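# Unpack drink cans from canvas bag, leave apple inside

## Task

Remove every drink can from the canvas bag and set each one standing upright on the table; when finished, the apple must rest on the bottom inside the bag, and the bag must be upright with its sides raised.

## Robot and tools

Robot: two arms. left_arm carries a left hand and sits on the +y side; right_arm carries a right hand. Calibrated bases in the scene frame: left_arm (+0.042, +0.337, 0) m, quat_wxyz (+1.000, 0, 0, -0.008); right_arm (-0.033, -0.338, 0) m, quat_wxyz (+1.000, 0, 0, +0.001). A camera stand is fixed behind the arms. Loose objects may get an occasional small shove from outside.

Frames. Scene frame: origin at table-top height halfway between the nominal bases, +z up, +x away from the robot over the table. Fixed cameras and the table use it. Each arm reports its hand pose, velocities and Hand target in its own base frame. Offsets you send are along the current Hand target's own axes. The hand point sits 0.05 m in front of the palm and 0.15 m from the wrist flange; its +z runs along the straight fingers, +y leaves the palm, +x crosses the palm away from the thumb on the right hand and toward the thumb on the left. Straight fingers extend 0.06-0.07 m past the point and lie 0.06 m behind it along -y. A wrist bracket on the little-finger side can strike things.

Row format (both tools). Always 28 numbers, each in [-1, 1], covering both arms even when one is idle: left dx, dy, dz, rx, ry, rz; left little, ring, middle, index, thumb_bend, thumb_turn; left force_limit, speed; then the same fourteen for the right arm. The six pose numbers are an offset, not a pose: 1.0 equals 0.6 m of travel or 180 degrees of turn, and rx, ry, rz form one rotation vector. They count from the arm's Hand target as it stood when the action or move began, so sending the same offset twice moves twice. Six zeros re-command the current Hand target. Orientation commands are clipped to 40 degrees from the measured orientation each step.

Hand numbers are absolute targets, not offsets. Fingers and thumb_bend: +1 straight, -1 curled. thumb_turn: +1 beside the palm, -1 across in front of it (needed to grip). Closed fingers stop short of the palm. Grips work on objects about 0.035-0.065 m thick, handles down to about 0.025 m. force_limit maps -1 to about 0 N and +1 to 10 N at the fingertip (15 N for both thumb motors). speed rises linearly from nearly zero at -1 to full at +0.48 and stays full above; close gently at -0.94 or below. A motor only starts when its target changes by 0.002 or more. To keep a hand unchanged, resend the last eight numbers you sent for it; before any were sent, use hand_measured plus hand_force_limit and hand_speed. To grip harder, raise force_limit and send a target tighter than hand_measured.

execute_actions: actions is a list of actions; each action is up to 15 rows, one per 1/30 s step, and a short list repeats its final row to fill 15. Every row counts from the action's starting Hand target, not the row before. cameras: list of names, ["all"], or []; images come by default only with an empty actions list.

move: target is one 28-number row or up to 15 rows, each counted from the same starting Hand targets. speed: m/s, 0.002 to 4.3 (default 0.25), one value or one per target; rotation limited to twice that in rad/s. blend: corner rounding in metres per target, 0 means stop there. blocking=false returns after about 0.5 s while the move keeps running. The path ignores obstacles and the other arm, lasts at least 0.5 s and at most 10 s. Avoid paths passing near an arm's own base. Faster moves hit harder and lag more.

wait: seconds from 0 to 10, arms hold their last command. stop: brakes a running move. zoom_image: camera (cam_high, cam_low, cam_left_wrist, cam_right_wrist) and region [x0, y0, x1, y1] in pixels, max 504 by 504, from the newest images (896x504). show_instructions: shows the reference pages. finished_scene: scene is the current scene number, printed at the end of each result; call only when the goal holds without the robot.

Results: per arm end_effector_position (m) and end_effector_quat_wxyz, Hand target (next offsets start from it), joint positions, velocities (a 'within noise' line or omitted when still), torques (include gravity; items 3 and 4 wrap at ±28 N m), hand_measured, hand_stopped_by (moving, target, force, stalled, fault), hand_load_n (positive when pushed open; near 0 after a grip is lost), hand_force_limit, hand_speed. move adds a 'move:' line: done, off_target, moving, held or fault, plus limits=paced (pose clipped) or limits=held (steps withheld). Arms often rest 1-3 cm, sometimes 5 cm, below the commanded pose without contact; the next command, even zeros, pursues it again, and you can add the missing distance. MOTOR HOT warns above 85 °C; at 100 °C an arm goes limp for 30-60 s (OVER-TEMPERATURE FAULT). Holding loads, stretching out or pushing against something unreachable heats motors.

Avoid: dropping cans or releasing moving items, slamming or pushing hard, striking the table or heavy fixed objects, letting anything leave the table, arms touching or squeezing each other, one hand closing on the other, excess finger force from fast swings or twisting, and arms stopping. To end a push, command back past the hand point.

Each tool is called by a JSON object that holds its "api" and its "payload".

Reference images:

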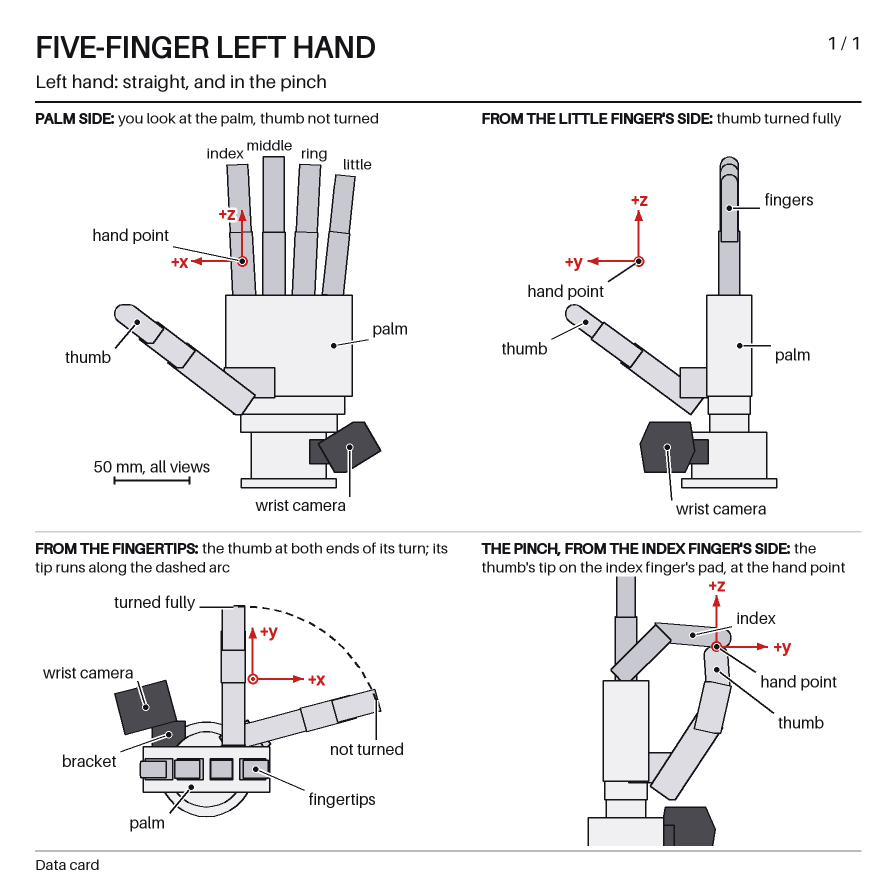

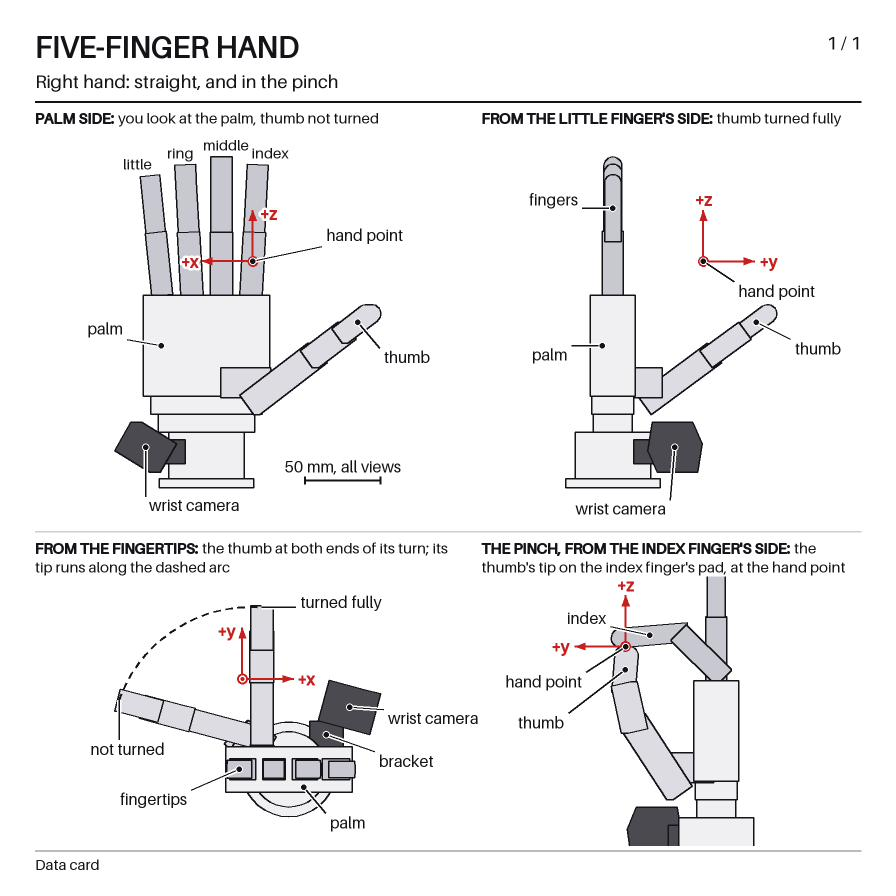

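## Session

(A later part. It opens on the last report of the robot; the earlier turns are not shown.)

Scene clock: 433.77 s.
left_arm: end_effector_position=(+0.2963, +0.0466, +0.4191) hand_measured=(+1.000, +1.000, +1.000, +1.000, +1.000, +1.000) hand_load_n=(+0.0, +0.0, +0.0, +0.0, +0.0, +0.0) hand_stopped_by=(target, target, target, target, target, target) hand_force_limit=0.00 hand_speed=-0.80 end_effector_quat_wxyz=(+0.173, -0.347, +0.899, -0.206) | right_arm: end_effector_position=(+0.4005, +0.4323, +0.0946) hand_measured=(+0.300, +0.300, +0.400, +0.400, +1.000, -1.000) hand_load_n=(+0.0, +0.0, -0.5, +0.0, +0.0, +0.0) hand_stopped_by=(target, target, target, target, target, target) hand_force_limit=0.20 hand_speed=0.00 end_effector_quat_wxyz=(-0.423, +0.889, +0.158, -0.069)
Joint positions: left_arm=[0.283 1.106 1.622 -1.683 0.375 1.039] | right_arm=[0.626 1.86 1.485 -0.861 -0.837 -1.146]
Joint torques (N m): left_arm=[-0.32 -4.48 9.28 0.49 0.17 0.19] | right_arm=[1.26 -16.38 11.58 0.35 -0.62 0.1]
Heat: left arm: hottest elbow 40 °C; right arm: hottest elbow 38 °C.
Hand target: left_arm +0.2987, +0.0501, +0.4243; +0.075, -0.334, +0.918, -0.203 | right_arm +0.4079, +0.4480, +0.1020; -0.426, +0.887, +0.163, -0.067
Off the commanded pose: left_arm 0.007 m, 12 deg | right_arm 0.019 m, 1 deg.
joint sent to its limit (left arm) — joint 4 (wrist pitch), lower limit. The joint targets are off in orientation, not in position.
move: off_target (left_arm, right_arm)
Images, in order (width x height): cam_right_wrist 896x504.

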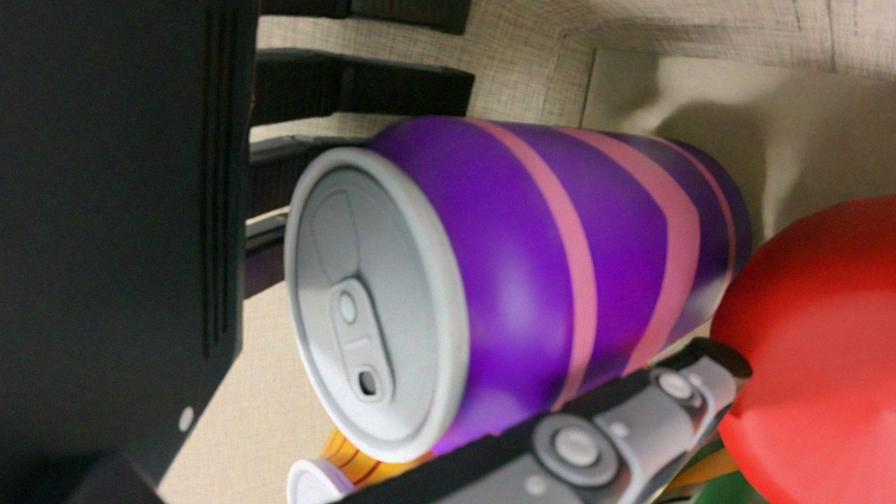

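{"api": "execute_actions", "payload": {"actions": [[[0,0,0,0,0,0,1,1,1,1,1,1,0,-0.8,0,0,0,0,0,0,0.3,0.3,-0.2,-0.2,1,-1,0.2,-0.75]],[[0,0,0,0,0,0,1,1,1,1,1,1,0,-0.8,0,0,0,0,0,0,0.3,0.3,-0.2,-0.2,1,-1,0.2,-0.75]],[[0,0,0,0,0,0,1,1,1,1,1,1,0,-0.8,0,0,0,0,0,0,0.3,0.3,-0.21,-0.21,1,-1,0.2,-0.88]],[[0,0,0,0,0,0,1,1,1,1,1,1,0,-0.8,0,0,0,0,0,0,0.3,0.3,-0.22,-0.22,1,-1,0.2,-0.88]],[[0,0,0,0,0,0,1,1,1,1,1,1,0,-0.8,0,0,0,0,0,0,0.3,0.3,-0.22,-0.22,1,-1,0.2,-0.88]]], "cameras": ["cam_right_wrist"]}}

Scene clock: 449.47 s.
left_arm: end_effector_position=(+0.2963, +0.0466, +0.4191) hand_measured=(+1.000, +1.000, +1.000, +1.000, +1.000, +1.000) hand_load_n=(+0.0, +0.0, -0.5, +0.0, +0.0, +0.0) hand_stopped_by=(target, target, target, target, target, target) hand_force_limit=0.00 hand_speed=-0.80 end_effector_quat_wxyz=(+0.173, -0.347, +0.899, -0.206) | right_arm: end_effector_position=(+0.3992, +0.4338, +0.0953) hand_measured=(+0.300, +0.300, +0.130, +0.082, +1.000, -1.000) hand_load_n=(-0.5, +0.0, +9.0, +9.5, +2.5, -0.5) hand_stopped_by=(target, target, force, force, target, target) hand_force_limit=0.20 hand_speed=-0.88 end_effector_quat_wxyz=(-0.424, +0.889, +0.157, -0.071)
Joint positions: left_arm=[0.283 1.106 1.622 -1.683 0.375 1.039] | right_arm=[0.629 1.86 1.487 -0.861 -0.839 -1.141]
Joint torques (N m): left_arm=[-0.32 -4.31 9.22 0.44 0.14 0.19] | right_arm=[1.08 -16.32 11.49 0.38 -0.55 0.04]
Heat: left arm: hottest elbow 41 °C; right arm: hottest elbow 39 °C.
Hand target: left_arm +0.2987, +0.0501, +0.4243; +0.075, -0.334, +0.918, -0.203 | right_arm +0.4079, +0.4481, +0.1022; -0.426, +0.887, +0.163, -0.067
Off the commanded pose: left_arm 0.007 m, 12 deg | right_arm 0.018 m, 1 deg.
joint sent to its limit (left arm) — joint 4 (wrist pitch), lower limit. The joint targets are off in orientation, not in position.
Images, in order (width x height): cam_right_wrist 896x504.

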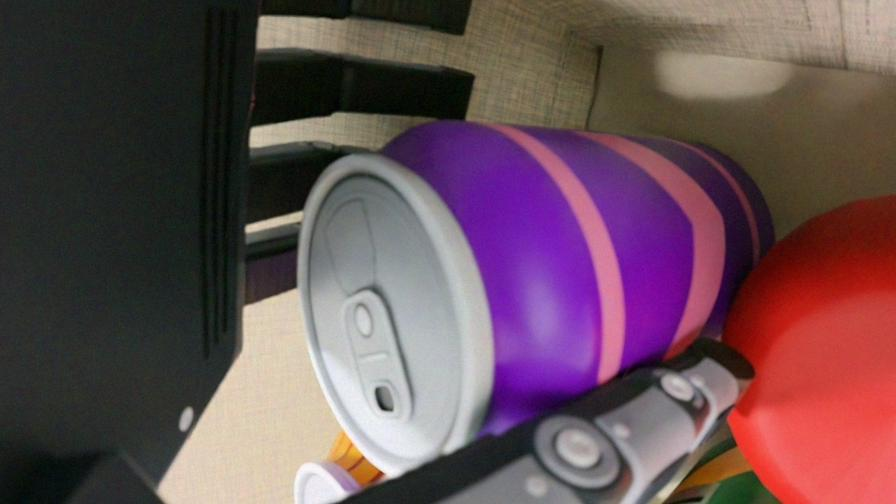

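{"api": "execute_actions", "payload": {"actions": [[[0,0,0,0,0,0,1,1,1,1,1,1,0,-0.8,0,0,0,0,0,0,0.3,0.3,-0.23,-0.23,0.4,-1,0.5,-0.88]],[[0,0,0,0,0,0,1,1,1,1,1,1,0,-0.8,0,0,0,0,0,0,0.3,0.3,-0.24,-0.24,0.39,-1,0.5,-0.88]],[[0,0,0,0,0,0,1,1,1,1,1,1,0,-0.8,0,0,0,0,0,0,0.3,0.3,-0.25,-0.25,0.38,-1,0.5,-0.88]]], "cameras": ["cam_right_wrist"]}}

Scene clock: 458.67 s.
left_arm: end_effector_position=(+0.2963, +0.0466, +0.4191) hand_measured=(+1.000, +1.000, +1.000, +1.000, +1.000, +1.000) hand_load_n=(+0.0, +0.0, +0.0, +0.0, +0.0, +0.0) hand_stopped_by=(target, target, target, target, target, target) hand_force_limit=0.00 hand_speed=-0.80 end_effector_quat_wxyz=(+0.173, -0.347, +0.899, -0.206) | right_arm: end_effector_position=(+0.3992, +0.4338, +0.0953) hand_measured=(+0.300, +0.300, +0.130, +0.082, +0.984, -1.000) hand_load_n=(-0.5, +0.0, +9.5, +10.0, +11.5, -0.5) hand_stopped_by=(target, target, force, force, force, target) hand_force_limit=0.50 hand_speed=-0.88 end_effector_quat_wxyz=(-0.424, +0.889, +0.157, -0.071)
Joint positions: left_arm=[0.283 1.106 1.622 -1.683 0.375 1.039] | right_arm=[0.629 1.86 1.487 -0.861 -0.839 -1.141]
Joint torques (N m): left_arm=[-0.44 -4.37 9.16 0.44 0.15 0.2] | right_arm=[1.08 -16.38 11.49 0.36 -0.55 0.04]
Heat: left arm: hottest elbow 41 °C; right arm: hottest elbow 40 °C.
Hand target: left_arm +0.2987, +0.0501, +0.4243; +0.075, -0.334, +0.918, -0.203 | right_arm +0.4079, +0.4481, +0.1022; -0.426, +0.887, +0.163, -0.067
Off the commanded pose: left_arm 0.007 m, 12 deg | right_arm 0.018 m, 1 deg.
joint sent to its limit (left arm) — joint 4 (wrist pitch), lower limit. The joint targets are off in orientation, not in position.
Images, in order (width x height): cam_right_wrist 896x504.

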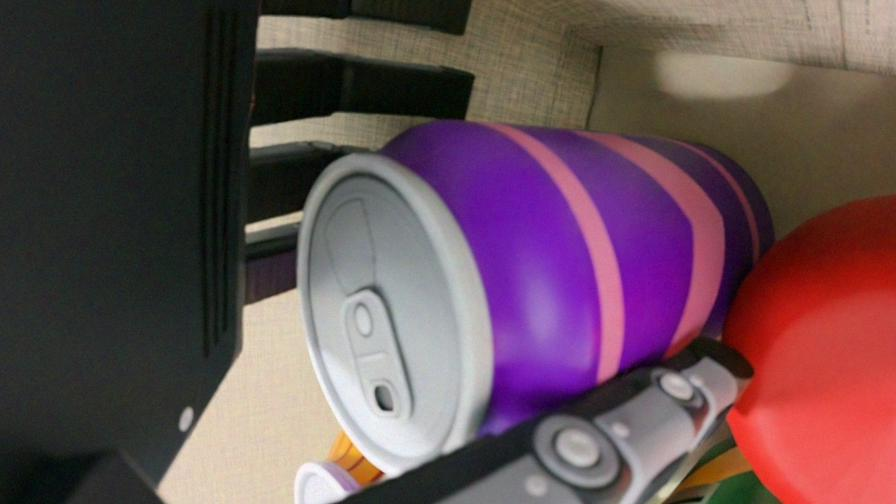

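{"api": "execute_actions", "payload": {"actions": [[[0,0,0,0,0,0,1,1,1,1,1,1,0,-0.8,0,-0.0105,-0.0082,0,0,0,0.3,0.3,-0.26,-0.26,0.36,-1,0.6,-0.88]],[[0,0,0,0,0,0,1,1,1,1,1,1,0,-0.8,0,-0.0105,-0.0082,0,0,0,0.3,0.3,-0.27,-0.27,0.35,-1,0.6,-0.88]],[[0,0,0,0,0,0,1,1,1,1,1,1,0,-0.8,0,-0.0105,-0.0082,0,0,0,0.3,0.3,-0.28,-0.28,0.34,-1,0.6,-0.88]],[[0,0,0,0,0,0,1,1,1,1,1,1,0,-0.8,0,-0.0105,-0.0082,0,0,0,0.3,0.3,-0.29,-0.29,0.33,-1,0.6,-0.88]],[[0,0,0,0,0,0,1,1,1,1,1,1,0,-0.8,0,-0.0105,-0.0082,0,0,0,0.3,0.3,-0.30,-0.30,0.32,-1,0.6,-0.88]],[[0,0,0,0,0,0,1,1,1,1,1,1,0,-0.8,0,-0.0105,-0.0082,0,0,0,0.3,0.3,-0.31,-0.31,0.31,-1,0.6,-0.88]],[[0,0,0,0,0,0,1,1,1,1,1,1,0,-0.8,0,-0.0105,-0.0082,0,0,0,0.3,0.3,-0.32,-0.32,0.3,-1,0.6,-0.88]]], "cameras": ["cam_right_wrist"]}}

Scene clock: 475.80 s.
left_arm: end_effector_position=(+0.2963, +0.0466, +0.4191) hand_measured=(+1.000, +1.000, +1.000, +1.000, +1.000, +1.000) hand_load_n=(+0.0, +0.0, +0.0, +0.0, +0.0, +0.0) hand_stopped_by=(target, target, target, target, target, target) hand_force_limit=0.00 hand_speed=-0.80 end_effector_quat_wxyz=(+0.173, -0.347, +0.899, -0.206) | right_arm: end_effector_position=(+0.3914, +0.4299, +0.1148) hand_measured=(+0.300, +0.300, +0.122, +0.074, +0.950, -1.000) hand_load_n=(+0.0, +0.0, +8.5, +9.0, +15.0, -1.0) hand_stopped_by=(target, target, force, force, force, target) hand_force_limit=0.60 hand_speed=-0.88 end_effector_quat_wxyz=(-0.407, +0.896, +0.146, -0.097)
Joint positions: left_arm=[0.283 1.106 1.622 -1.683 0.375 1.039] | right_arm=[0.633 1.86 1.547 -0.988 -0.832 -1.141]
Joint torques (N m): left_arm=[-0.44 -4.6 9.22 0.39 0.16 0.21] | right_arm=[0.85 -20.78 13.15 0.23 -0.84 0.06]
Heat: left arm: hottest elbow 41 °C; right arm: hottest elbow 41 °C.
Hand target: left_arm +0.2987, +0.0501, +0.4243; +0.075, -0.334, +0.918, -0.203 | right_arm +0.4065, +0.4484, +0.1580; -0.426, +0.887, +0.163, -0.067
Off the commanded pose: left_arm 0.007 m, 12 deg | right_arm 0.049 m, 5 deg.
joint sent to its limit (left arm) — joint 4 (wrist pitch), lower limit. The joint targets are off in orientation, not in position.
Images, in order (width x height): cam_right_wrist 896x504.

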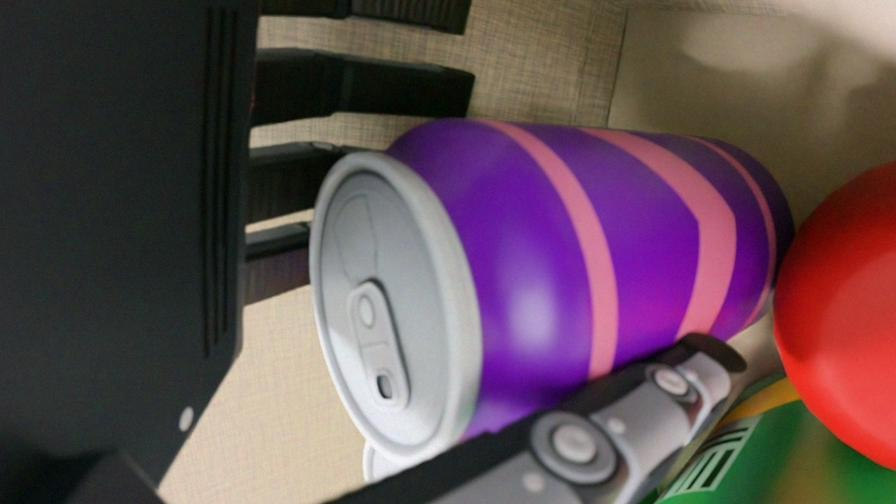

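{"api": "wait", "payload": {"seconds": 0.3, "cameras": ["cam_low","cam_high"]}}

{"api": "zoom_image", "payload": {"camera": "cam_low", "region": [380, 130, 620, 340]}}

Scene clock: 482.90 s.
left_arm: end_effector_position=(+0.2963, +0.0466, +0.4191) hand_measured=(+1.000, +1.000, +1.000, +1.000, +1.000, +1.000) hand_load_n=(+0.0, +0.0, +0.0, +0.0, +0.0, +0.0) hand_stopped_by=(target, target, target, target, target, target) hand_force_limit=0.00 hand_speed=-0.80 end_effector_quat_wxyz=(+0.173, -0.347, +0.899, -0.206) | right_arm: end_effector_position=(+0.3914, +0.4299, +0.1148) hand_measured=(+0.300, +0.300, +0.122, +0.074, +0.950, -1.000) hand_load_n=(+0.0, +0.0, +8.5, +9.0, +15.0, -1.0) hand_stopped_by=(target, target, force, force, force, target) hand_force_limit=0.60 hand_speed=-0.88 end_effector_quat_wxyz=(-0.407, +0.896, +0.146, -0.097)
Joint positions: left_arm=[0.283 1.106 1.622 -1.683 0.375 1.039] | right_arm=[0.633 1.86 1.547 -0.988 -0.832 -1.141]
Joint torques (N m): left_arm=[-0.5 -4.48 9.06 0.5 0.15 0.19] | right_arm=[0.91 -20.84 13.14 0.23 -0.83 0.07]
Heat: left arm: hottest elbow 41 °C; right arm: hottest elbow 42 °C.
Hand target: left_arm +0.2987, +0.0501, +0.4243; +0.075, -0.334, +0.918, -0.203 | right_arm +0.4065, +0.4484, +0.1580; -0.426, +0.887, +0.163, -0.067
Off the commanded pose: left_arm 0.007 m, 12 deg | right_arm 0.049 m, 5 deg.
wait: 0.30 s; at rest from the start
Images, in order (width x height): cam_high 896x504, cam_low 896x504.

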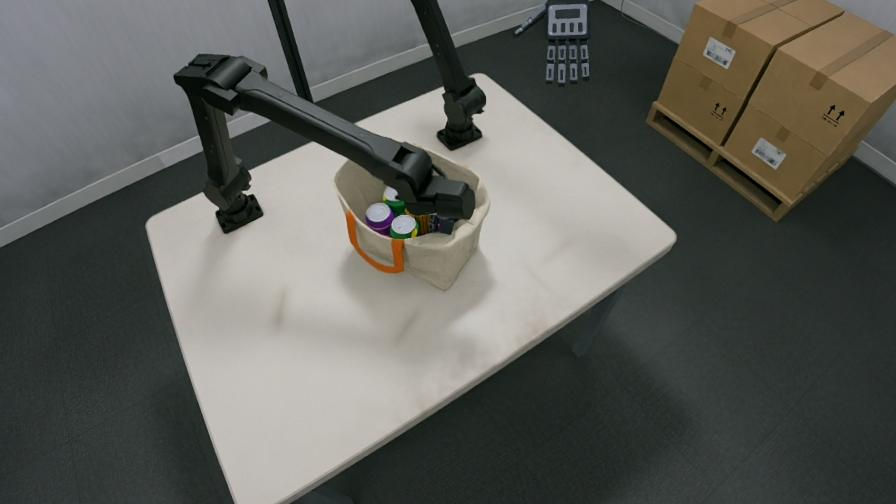

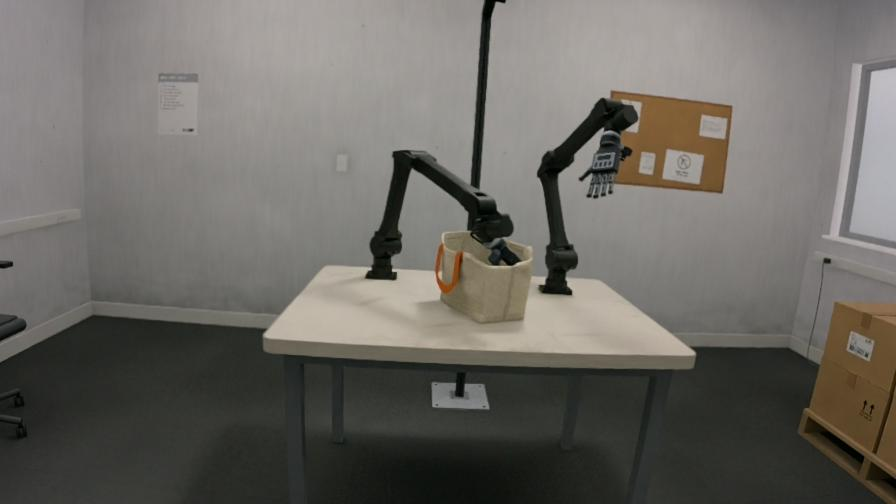

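Scaled by 2.100 from the camera's 896x504 image, which has a finer 1280x720 frame.

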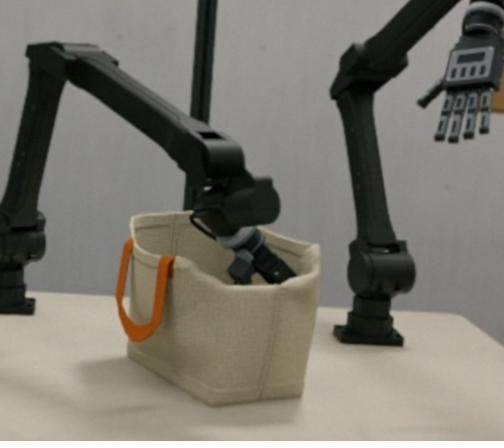

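{"api": "move", "payload": {"target": [0,0,0,0,0,0,1,1,1,1,1,1,0,-0.8,0,-0.1313,-0.1027,0,0,0,0.3,0.3,-0.32,-0.32,0.3,-1,0.6,-0.88], "speed": 0.1, "cameras": ["cam_right_wrist","cam_low"]}}

Scene clock: 493.13 s.
left_arm: end_effector_position=(+0.2963, +0.0466, +0.4191) hand_measured=(+1.000, +1.000, +1.000, +1.000, +1.000, +1.000) hand_load_n=(+0.0, +0.0, +0.0, +0.0, +0.0, +0.0) hand_stopped_by=(target, target, target, target, target, target) hand_force_limit=0.00 hand_speed=-0.80 end_effector_quat_wxyz=(+0.173, -0.347, +0.899, -0.206) | right_arm: end_effector_position=(+0.3958, +0.4344, +0.2145) hand_measured=(+0.300, +0.300, +0.122, +0.074, +0.950, -1.000) hand_load_n=(+0.0, +0.0, +8.5, +8.0, +15.0, +0.0) hand_stopped_by=(target, target, force, force, force, target) hand_force_limit=0.60 hand_speed=-0.88 end_effector_quat_wxyz=(-0.408, +0.896, +0.147, -0.096)
Joint positions: left_arm=[0.283 1.106 1.622 -1.683 0.375 1.039] | right_arm=[0.635 1.825 1.762 -1.236 -0.831 -1.141]
Joint torques (N m): left_arm=[-0.03 -4.6 9.18 0.47 0.16 0.2] | right_arm=[1.03 -20.37 13.79 0.27 -0.82 0.11]
Heat: left arm: hottest elbow 41 °C; right arm: hottest elbow 43 °C.
Hand target: left_arm +0.2987, +0.0501, +0.4243; +0.075, -0.334, +0.918, -0.203 | right_arm +0.4041, +0.4492, +0.2580; -0.426, +0.887, +0.163, -0.067
Off the commanded pose: left_arm 0.007 m, 12 deg | right_arm 0.047 m, 4 deg.
joint sent to its limit (left arm) — joint 4 (wrist pitch), lower limit. The joint targets are off in orientation, not in position.
move: off_target (left_arm, right_arm)
Images, in order (width x height): cam_low 896x504, cam_right_wrist 896x504.

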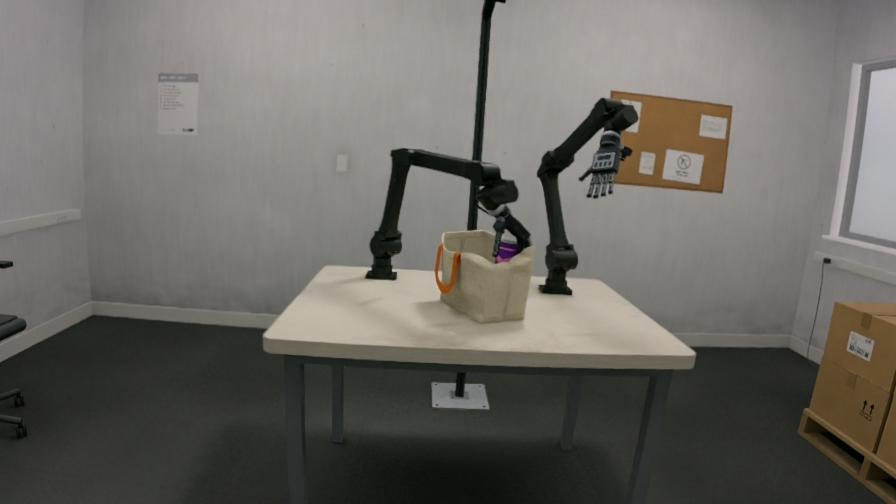

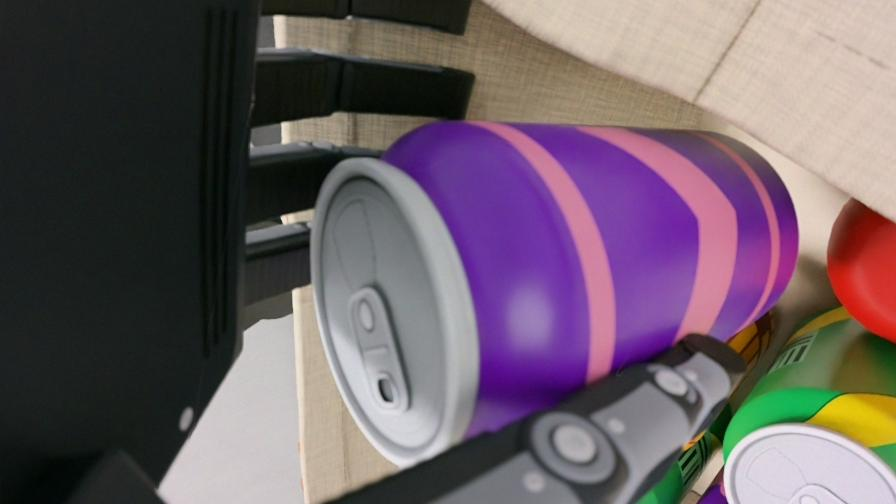

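{"api": "move", "payload": {"target": [[0,0,0,0,0,0,1,1,1,1,1,1,0,-0.8,0,-0.1996,-0.1561,0,0,0,0.3,0.3,-0.32,-0.32,0.3,-1,0.6,-0.88],[0,0,0,0,0,0,1,1,1,1,1,1,0,-0.8,-0.3195,0.2407,-0.7193,0,0.2408,0.1882,0.3,0.3,-0.32,-0.32,0.3,-1,0.6,-0.88]], "speed": [0.12,0.18], "cameras": ["cam_right_wrist","cam_low"]}}

Scene clock: 531.63 s.
left_arm: end_effector_position=(+0.2963, +0.0466, +0.4191) hand_measured=(+1.000, +1.000, +1.000, +1.000, +1.000, +1.000) hand_load_n=(+0.0, +0.0, +0.0, +0.0, +0.0, +0.0) hand_stopped_by=(target, target, target, target, target, target) hand_force_limit=0.00 hand_speed=-0.80 end_effector_quat_wxyz=(+0.173, -0.347, +0.899, -0.206) | right_arm: end_effector_position=(+0.3709, -0.0195, +0.4024) hand_measured=(+0.300, +0.300, +0.122, +0.074, +0.950, -1.000) hand_load_n=(+0.0, +0.0, +7.5, +8.0, +15.5, +0.5) hand_stopped_by=(target, target, force, force, force, target) hand_force_limit=0.60 hand_speed=-0.88 end_effector_quat_wxyz=(-0.415, +0.859, -0.270, +0.133)
Joint positions: left_arm=[0.283 1.106 1.622 -1.683 0.375 1.039] | right_arm=[-0.377 1.269 1.613 -1.627 -0.867 -1.205]
Joint torques (N m): left_arm=[-0.26 -4.42 9.25 0.51 0.13 0.2] | right_arm=[-0.03 -9.41 8.9 0.35 -1.01 -0.11]
Heat: left arm: hottest elbow 41 °C; right arm: hottest elbow 49 °C.
Hand target: left_arm +0.2987, +0.0501, +0.4243; +0.075, -0.334, +0.918, -0.203 | right_arm +0.3689, -0.0184, +0.4126; -0.418, +0.858, -0.263, +0.142
Off the commanded pose: left_arm 0.007 m, 12 deg | right_arm 0.010 m, 1 deg.
joint sent to its limit (left arm) — joint 4 (wrist pitch), lower limit. The joint targets are off in orientation, not in position.
move: off_target (left_arm)
Images, in order (width x height): cam_low 896x504, cam_right_wrist 896x504.

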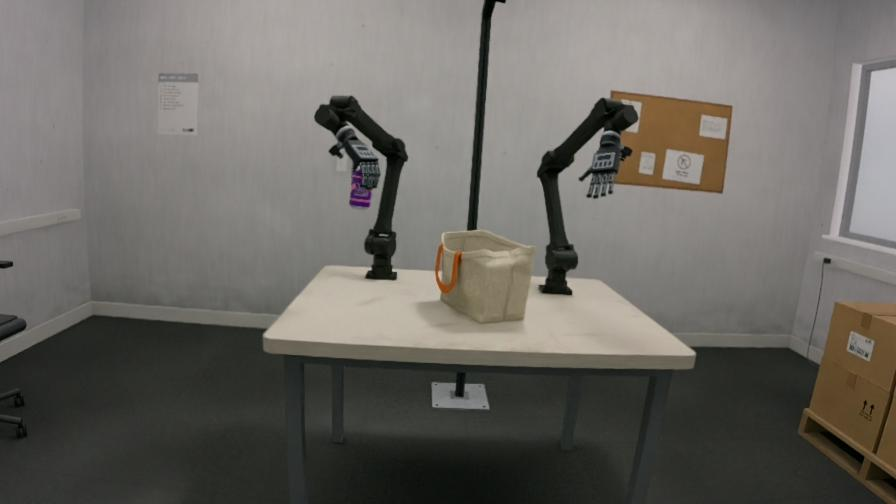

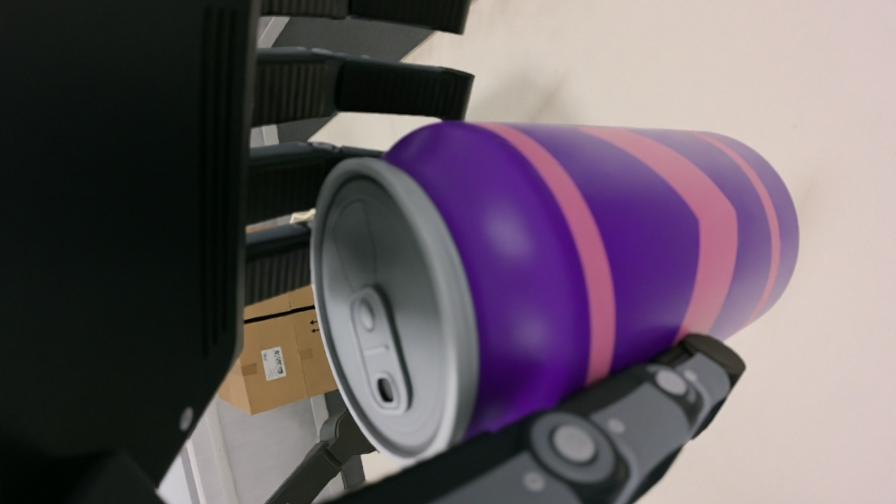

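{"api": "move", "payload": {"target": [0,0,0,0,0,0,1,1,1,1,1,1,0,-0.8,0,0.358,0.2799,0,0,0,0.3,0.3,-0.32,-0.32,0.3,-1,0.6,-0.88], "speed": 0.18, "cameras": ["cam_low"]}}

{"api": "zoom_image", "payload": {"camera": "cam_low", "region": [280, 200, 440, 320]}}

Scene clock: 546.83 s.
left_arm: end_effector_position=(+0.2963, +0.0466, +0.4191) hand_measured=(+1.000, +1.000, +1.000, +1.000, +1.000, +1.000) hand_load_n=(+0.0, +0.0, +0.0, +0.0, +0.0, +0.0) hand_stopped_by=(target, target, target, target, target, target) hand_force_limit=0.00 hand_speed=-0.80 end_effector_quat_wxyz=(+0.173, -0.347, +0.899, -0.206) | right_arm: end_effector_position=(+0.3715, -0.0198, +0.1346) hand_measured=(+0.300, +0.300, +0.122, +0.074, +0.950, -1.000) hand_load_n=(+0.0, +0.0, +8.0, +8.0, +15.5, +0.0) hand_stopped_by=(target, target, force, force, force, target) hand_force_limit=0.60 hand_speed=-0.88 end_effector_quat_wxyz=(-0.415, +0.860, -0.266, +0.131)
Joint positions: left_arm=[0.283 1.106 1.622 -1.683 0.375 1.039] | right_arm=[-0.377 1.285 0.911 -0.917 -0.869 -1.216]
Joint torques (N m): left_arm=[-0.44 -4.66 9.21 0.44 0.15 0.19] | right_arm=[-0.03 -9.47 7.72 1.17 -0.94 0.03]
Heat: left arm: hottest elbow 41 °C; right arm: hottest elbow 48 °C.
Hand target: left_arm +0.2987, +0.0501, +0.4243; +0.075, -0.334, +0.918, -0.203 | right_arm +0.3756, -0.0204, +0.1401; -0.418, +0.858, -0.263, +0.143
Off the commanded pose: left_arm 0.007 m, 12 deg | right_arm 0.007 m, 1 deg.
joint sent to its limit (left arm) — joint 4 (wrist pitch), lower limit. The joint targets are off in orientation, not in position.
move: off_target (left_arm)
Images, in order (width x height): cam_low 896x504.

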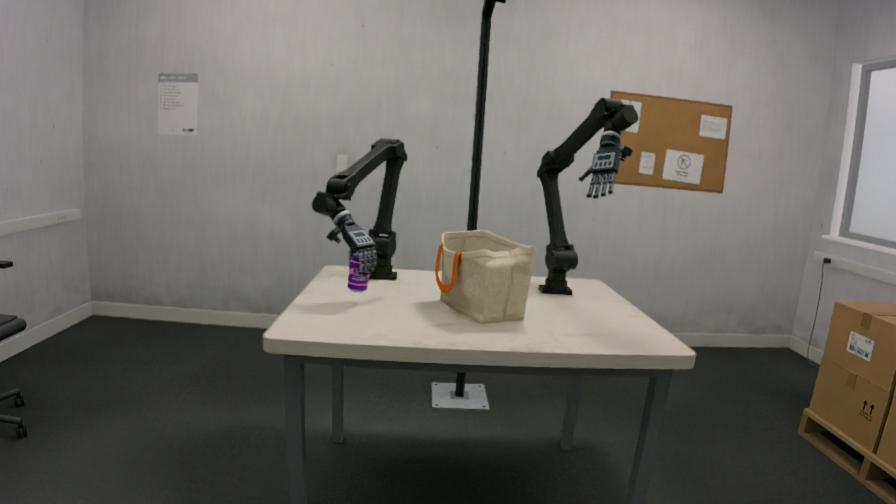

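Scaled by 3.150 from the camera's 896x504 image, which has a finer 1280x720 frame.

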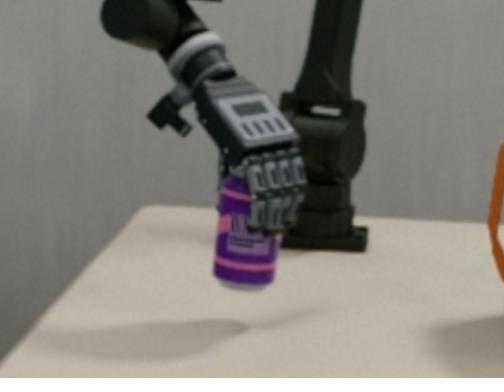

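{"api": "execute_actions", "payload": {"actions": [[[0,0,0,0,0,0,1,1,1,1,1,1,0,-0.8,0,0.0105,0.0082,0,0,0,0.3,0.3,-0.32,-0.32,0.3,-1,0.6,-0.88]],[[0,0,0,0,0,0,1,1,1,1,1,1,0,-0.8,0,0.0105,0.0082,0,0,0,0.3,0.3,-0.32,-0.32,0.3,-1,0.6,-0.88]],[[0,0,0,0,0,0,1,1,1,1,1,1,0,-0.8,0,0.0105,0.0082,0,0,0,0.3,0.3,-0.32,-0.32,0.3,-1,0.6,-0.88]],[[0,0,0,0,0,0,1,1,1,1,1,1,0,-0.8,0,0.0105,0.0082,0,0,0,0.3,0.3,-0.32,-0.32,0.3,-1,0.6,-0.88]]], "cameras": ["cam_low"]}}

{"api": "zoom_image", "payload": {"camera": "cam_low", "region": [310, 230, 410, 310]}}

Scene clock: 557.90 s.
left_arm: end_effector_position=(+0.2963, +0.0466, +0.4191) hand_measured=(+1.000, +1.000, +1.000, +1.000, +1.000, +1.000) hand_load_n=(+0.0, +0.0, +0.0, +0.0, +0.0, +0.0) hand_stopped_by=(target, target, target, target, target, target) hand_force_limit=0.00 hand_speed=-0.80 end_effector_quat_wxyz=(+0.173, -0.347, +0.899, -0.206) | right_arm: end_effector_position=(+0.3728, -0.0202, +0.1053) hand_measured=(+0.300, +0.300, +0.122, +0.074, +0.950, -1.000) hand_load_n=(+0.0, +0.0, +8.0, +8.0, +15.5, +0.5) hand_stopped_by=(target, target, force, force, force, target) hand_force_limit=0.60 hand_speed=-0.88 end_effector_quat_wxyz=(-0.415, +0.860, -0.265, +0.135)
Joint positions: left_arm=[0.283 1.106 1.622 -1.683 0.375 1.039] | right_arm=[-0.377 1.319 0.858 -0.821 -0.869 -1.216]
Joint torques (N m): left_arm=[-0.38 -4.6 9.17 0.5 0.14 0.2] | right_arm=[0.03 -9.05 7.27 1.21 -0.93 0.04]
Heat: left arm: hottest elbow 41 °C; right arm: hottest elbow 46 °C.
Hand target: left_arm +0.2987, +0.0501, +0.4243; +0.075, -0.334, +0.918, -0.203 | right_arm +0.3763, -0.0206, +0.1080; -0.418, +0.858, -0.263, +0.142
Off the commanded pose: left_arm 0.007 m, 12 deg | right_arm 0.005 m, 1 deg.
joint sent to its limit (left arm) — joint 4 (wrist pitch), lower limit. The joint targets are off in orientation, not in position.
Images, in order (width x height): cam_low 896x504.

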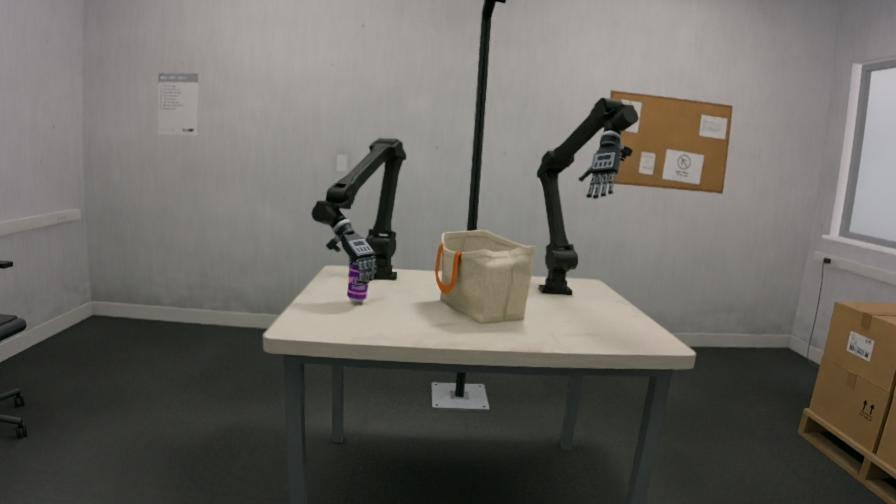

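Scaled by 5.040 from the camera's 896x504 image, which has a finer 1280x720 frame.

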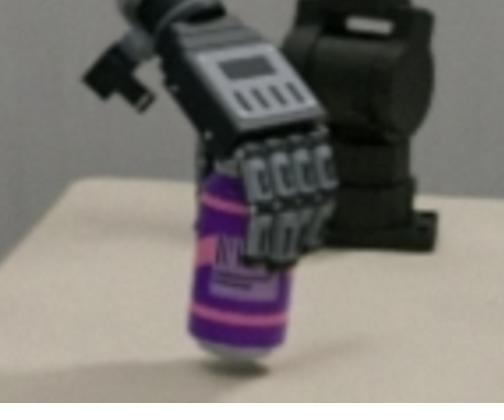

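{"api": "execute_actions", "payload": {"actions": [[[0,0,0,0,0,0,1,1,1,1,1,1,0,-0.8,0,0.0066,0.0051,0,0,0,0.3,0.3,-0.32,-0.32,0.3,-1,0.6,-0.88]],[[0,0,0,0,0,0,1,1,1,1,1,1,0,-0.8,0,0.0053,0.0041,0,0,0,0.3,0.3,-0.32,-0.32,0.3,-1,0.6,-0.88]]], "cameras": ["cam_low"]}}

{"api": "zoom_image", "payload": {"camera": "cam_low", "region": [310, 230, 410, 310]}}

Scene clock: 565.43 s.
left_arm: end_effector_position=(+0.2963, +0.0466, +0.4191) hand_measured=(+1.000, +1.000, +1.000, +1.000, +1.000, +1.000) hand_load_n=(+0.0, -0.5, +0.0, +0.0, +0.0, +0.0) hand_stopped_by=(target, target, target, target, target, target) hand_force_limit=0.00 hand_speed=-0.80 end_effector_quat_wxyz=(+0.173, -0.347, +0.899, -0.206) | right_arm: end_effector_position=(+0.3731, -0.0204, +0.0969) hand_measured=(+0.300, +0.300, +0.122, +0.074, +0.950, -1.000) hand_load_n=(+0.0, +0.5, +8.0, +8.0, +15.5, +0.5) hand_stopped_by=(target, target, force, force, force, target) hand_force_limit=0.60 hand_speed=-0.88 end_effector_quat_wxyz=(-0.415, +0.860, -0.264, +0.135)
Joint positions: left_arm=[0.283 1.106 1.622 -1.683 0.375 1.039] | right_arm=[-0.377 1.331 0.843 -0.794 -0.869 -1.216]
Joint torques (N m): left_arm=[-0.73 -4.25 9.21 0.5 0.12 0.2] | right_arm=[-0.03 -9.11 7.15 1.21 -0.94 0.03]
Heat: left arm: hottest elbow 41 °C; right arm: hottest elbow 45 °C.
Hand target: left_arm +0.2987, +0.0501, +0.4243; +0.075, -0.334, +0.918, -0.203 | right_arm +0.3766, -0.0208, +0.0991; -0.418, +0.858, -0.263, +0.143
Off the commanded pose: left_arm 0.007 m, 12 deg | right_arm 0.004 m, 1 deg.
joint sent to its limit (left arm) — joint 4 (wrist pitch), lower limit. The joint targets are off in orientation, not in position.
Images, in order (width x height): cam_low 896x504.

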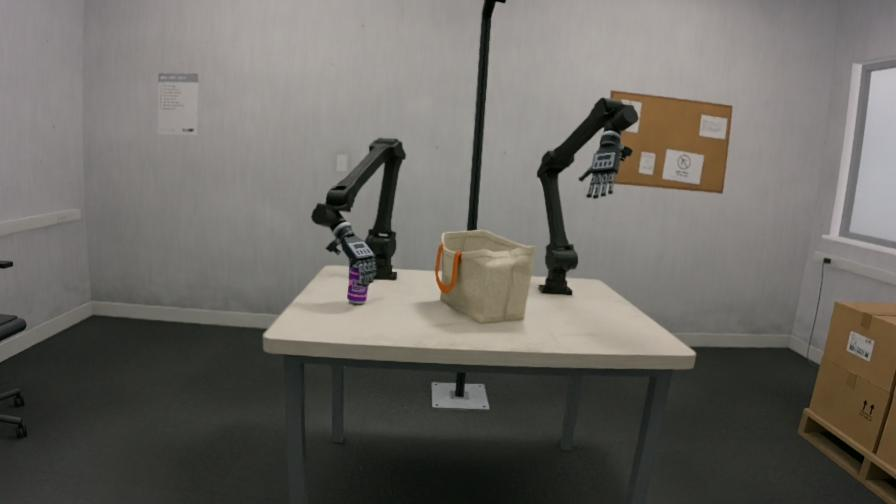

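Scaled by 5.040 from the camera's 896x504 image, which has a finer 1280x720 frame.

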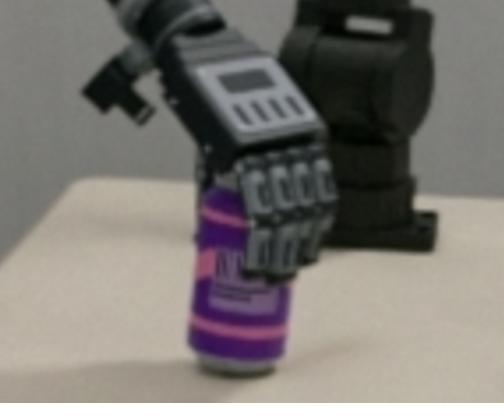

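{"api": "execute_actions", "payload": {"actions": [[[0,0,0,0,0,0,1,1,1,1,1,1,0,-0.8,0,0.0053,0.0041,0,0,0,0.3,0.3,-0.32,-0.32,0.3,-1,0.6,-0.88]],[[0,0,0,0,0,0,1,1,1,1,1,1,0,-0.8,0,0.0040,0.0031,0,0,0,0.3,0.3,-0.32,-0.32,0.3,-1,0.6,-0.88]]], "cameras": ["cam_low"]}}

{"api": "zoom_image", "payload": {"camera": "cam_low", "region": [310, 230, 410, 310]}}

Scene clock: 573.40 s.
left_arm: end_effector_position=(+0.2963, +0.0466, +0.4191) hand_measured=(+1.000, +1.000, +1.000, +1.000, +1.000, +1.000) hand_load_n=(+0.0, +0.0, -0.5, +0.0, +0.0, +0.0) hand_stopped_by=(target, target, target, target, target, target) hand_force_limit=0.00 hand_speed=-0.80 end_effector_quat_wxyz=(+0.173, -0.347, +0.899, -0.206) | right_arm: end_effector_position=(+0.3757, -0.0214, +0.0937) hand_measured=(+0.300, +0.300, +0.122, +0.074, +0.950, -1.000) hand_load_n=(+0.0, +0.0, +7.5, +7.5, +16.0, +0.5) hand_stopped_by=(target, target, force, force, force, target) hand_force_limit=0.60 hand_speed=-0.88 end_effector_quat_wxyz=(-0.415, +0.860, -0.262, +0.140)
Joint positions: left_arm=[0.283 1.106 1.622 -1.683 0.375 1.039] | right_arm=[-0.377 1.337 0.839 -0.773 -0.869 -1.216]
Joint torques (N m): left_arm=[-0.21 -4.37 9.24 0.53 0.15 0.19] | right_arm=[0.03 -8.7 6.63 1.25 -0.91 0.03]
Heat: left arm: hottest elbow 41 °C; right arm: hottest elbow 44 °C.
Hand target: left_arm +0.2987, +0.0501, +0.4243; +0.075, -0.334, +0.918, -0.203 | right_arm +0.3767, -0.0208, +0.0919; -0.418, +0.858, -0.263, +0.142
Off the commanded pose: left_arm 0.007 m, 12 deg | right_arm 0.002 m, 1 deg.
joint sent to its limit (left arm) — joint 4 (wrist pitch), lower limit. The joint targets are off in orientation, not in position.
Images, in order (width x height): cam_low 896x504.

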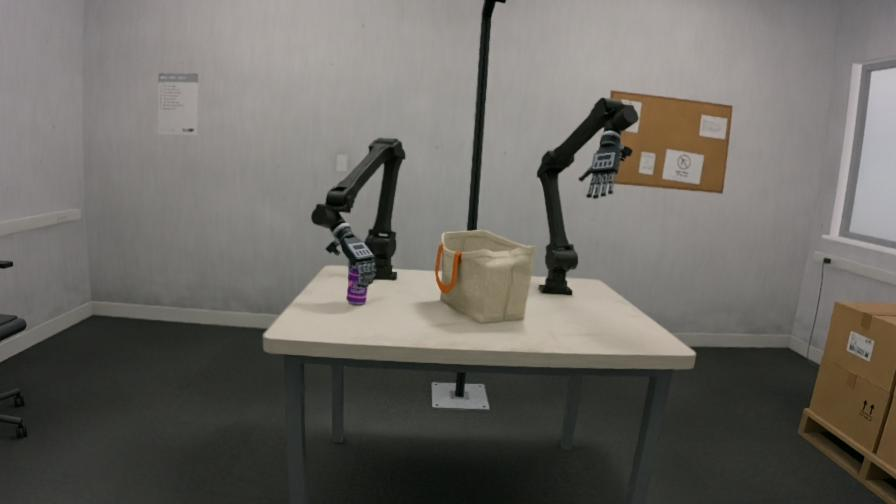

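Scaled by 5.040 from the camera's 896x504 image, which has a finer 1280x720 frame.

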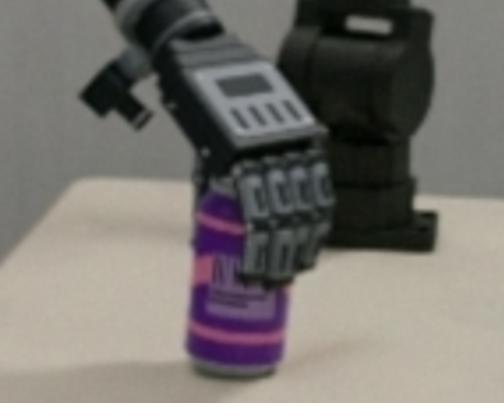

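{"api": "execute_actions", "payload": {"actions": [[[0,0,0,0,0,0,1,1,1,1,1,1,0,-0.8,0,0,0,0,0,0,0.3,0.3,0.17,0.13,1,-1,0.4,-0.85]],[[0,0,0,0,0,0,1,1,1,1,1,1,0,-0.8,0,0,0,0,0,0,0.3,0.3,0.17,0.13,1,-1,0.4,-0.85]],[[0,0,0,0,0,0,1,1,1,1,1,1,0,-0.8,0,0,0,0,0,0,0.6,0.6,0.6,0.6,1,-1,0.4,-0.6]],[[0,0,0,0,0,0,1,1,1,1,1,1,0,-0.8,0,0,0,0,0,0,1,1,1,1,1,-1,0.4,-0.3]],[[0,0,0,0,0,0,1,1,1,1,1,1,0,-0.8,0,0,0,0,0,0,1,1,1,1,1,-1,0.4,-0.3]]], "cameras": ["cam_right_wrist","cam_low"]}}

{"api": "zoom_image", "payload": {"camera": "cam_low", "region": [310, 230, 410, 310]}}

Scene clock: 587.33 s.
left_arm: end_effector_position=(+0.2963, +0.0466, +0.4191) hand_measured=(+1.000, +1.000, +1.000, +1.000, +1.000, +1.000) hand_load_n=(+0.0, +0.0, +0.0, +0.0, +0.0, +0.0) hand_stopped_by=(target, target, target, target, target, target) hand_force_limit=0.00 hand_speed=-0.80 end_effector_quat_wxyz=(+0.173, -0.347, +0.899, -0.206) | right_arm: end_effector_position=(+0.3766, -0.0212, +0.0942) hand_measured=(+1.000, +1.000, +1.000, +1.000, +1.000, -1.000) hand_load_n=(+0.0, +0.0, +0.0, +0.0, +0.0, +0.0) hand_stopped_by=(target, target, target, target, target, target) hand_force_limit=0.40 hand_speed=-0.30 end_effector_quat_wxyz=(-0.416, +0.859, -0.261, +0.141)
Joint positions: left_arm=[0.283 1.106 1.622 -1.683 0.375 1.039] | right_arm=[-0.377 1.337 0.839 -0.77 -0.873 -1.216]
Joint torques (N m): left_arm=[-0.32 -4.31 9.17 0.49 0.15 0.2] | right_arm=[0.03 -8.64 6.64 1.16 -0.79 0.04]
Heat: left arm: hottest elbow 41 °C; right arm: hottest elbow 43 °C.
Hand target: left_arm +0.2987, +0.0501, +0.4243; +0.075, -0.334, +0.918, -0.203 | right_arm +0.3766, -0.0209, +0.0919; -0.418, +0.858, -0.263, +0.142
Off the commanded pose: left_arm 0.007 m, 12 deg | right_arm 0.002 m, 0 deg.
joint sent to its limit (left arm) — joint 4 (wrist pitch), lower limit. The joint targets are off in orientation, not in position.
Images, in order (width x height): cam_low 896x504, cam_right_wrist 896x504.

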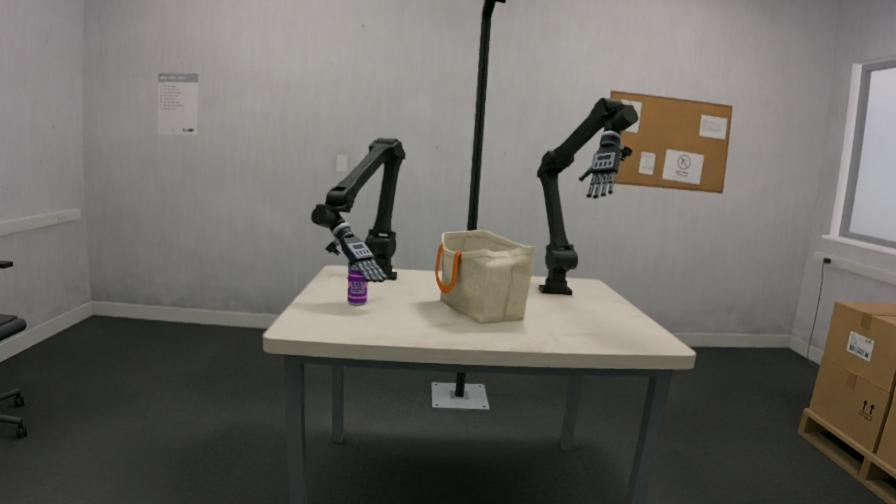

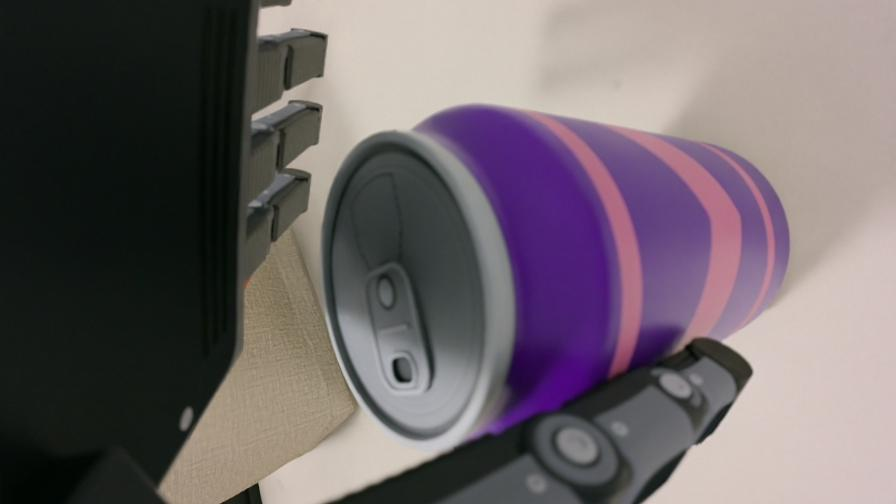

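Scaled by 5.040 from the camera's 896x504 image, which has a finer 1280x720 frame.

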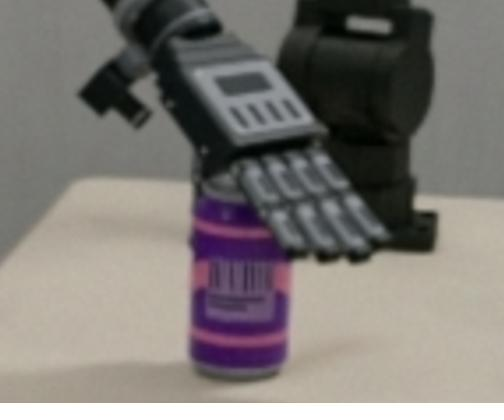

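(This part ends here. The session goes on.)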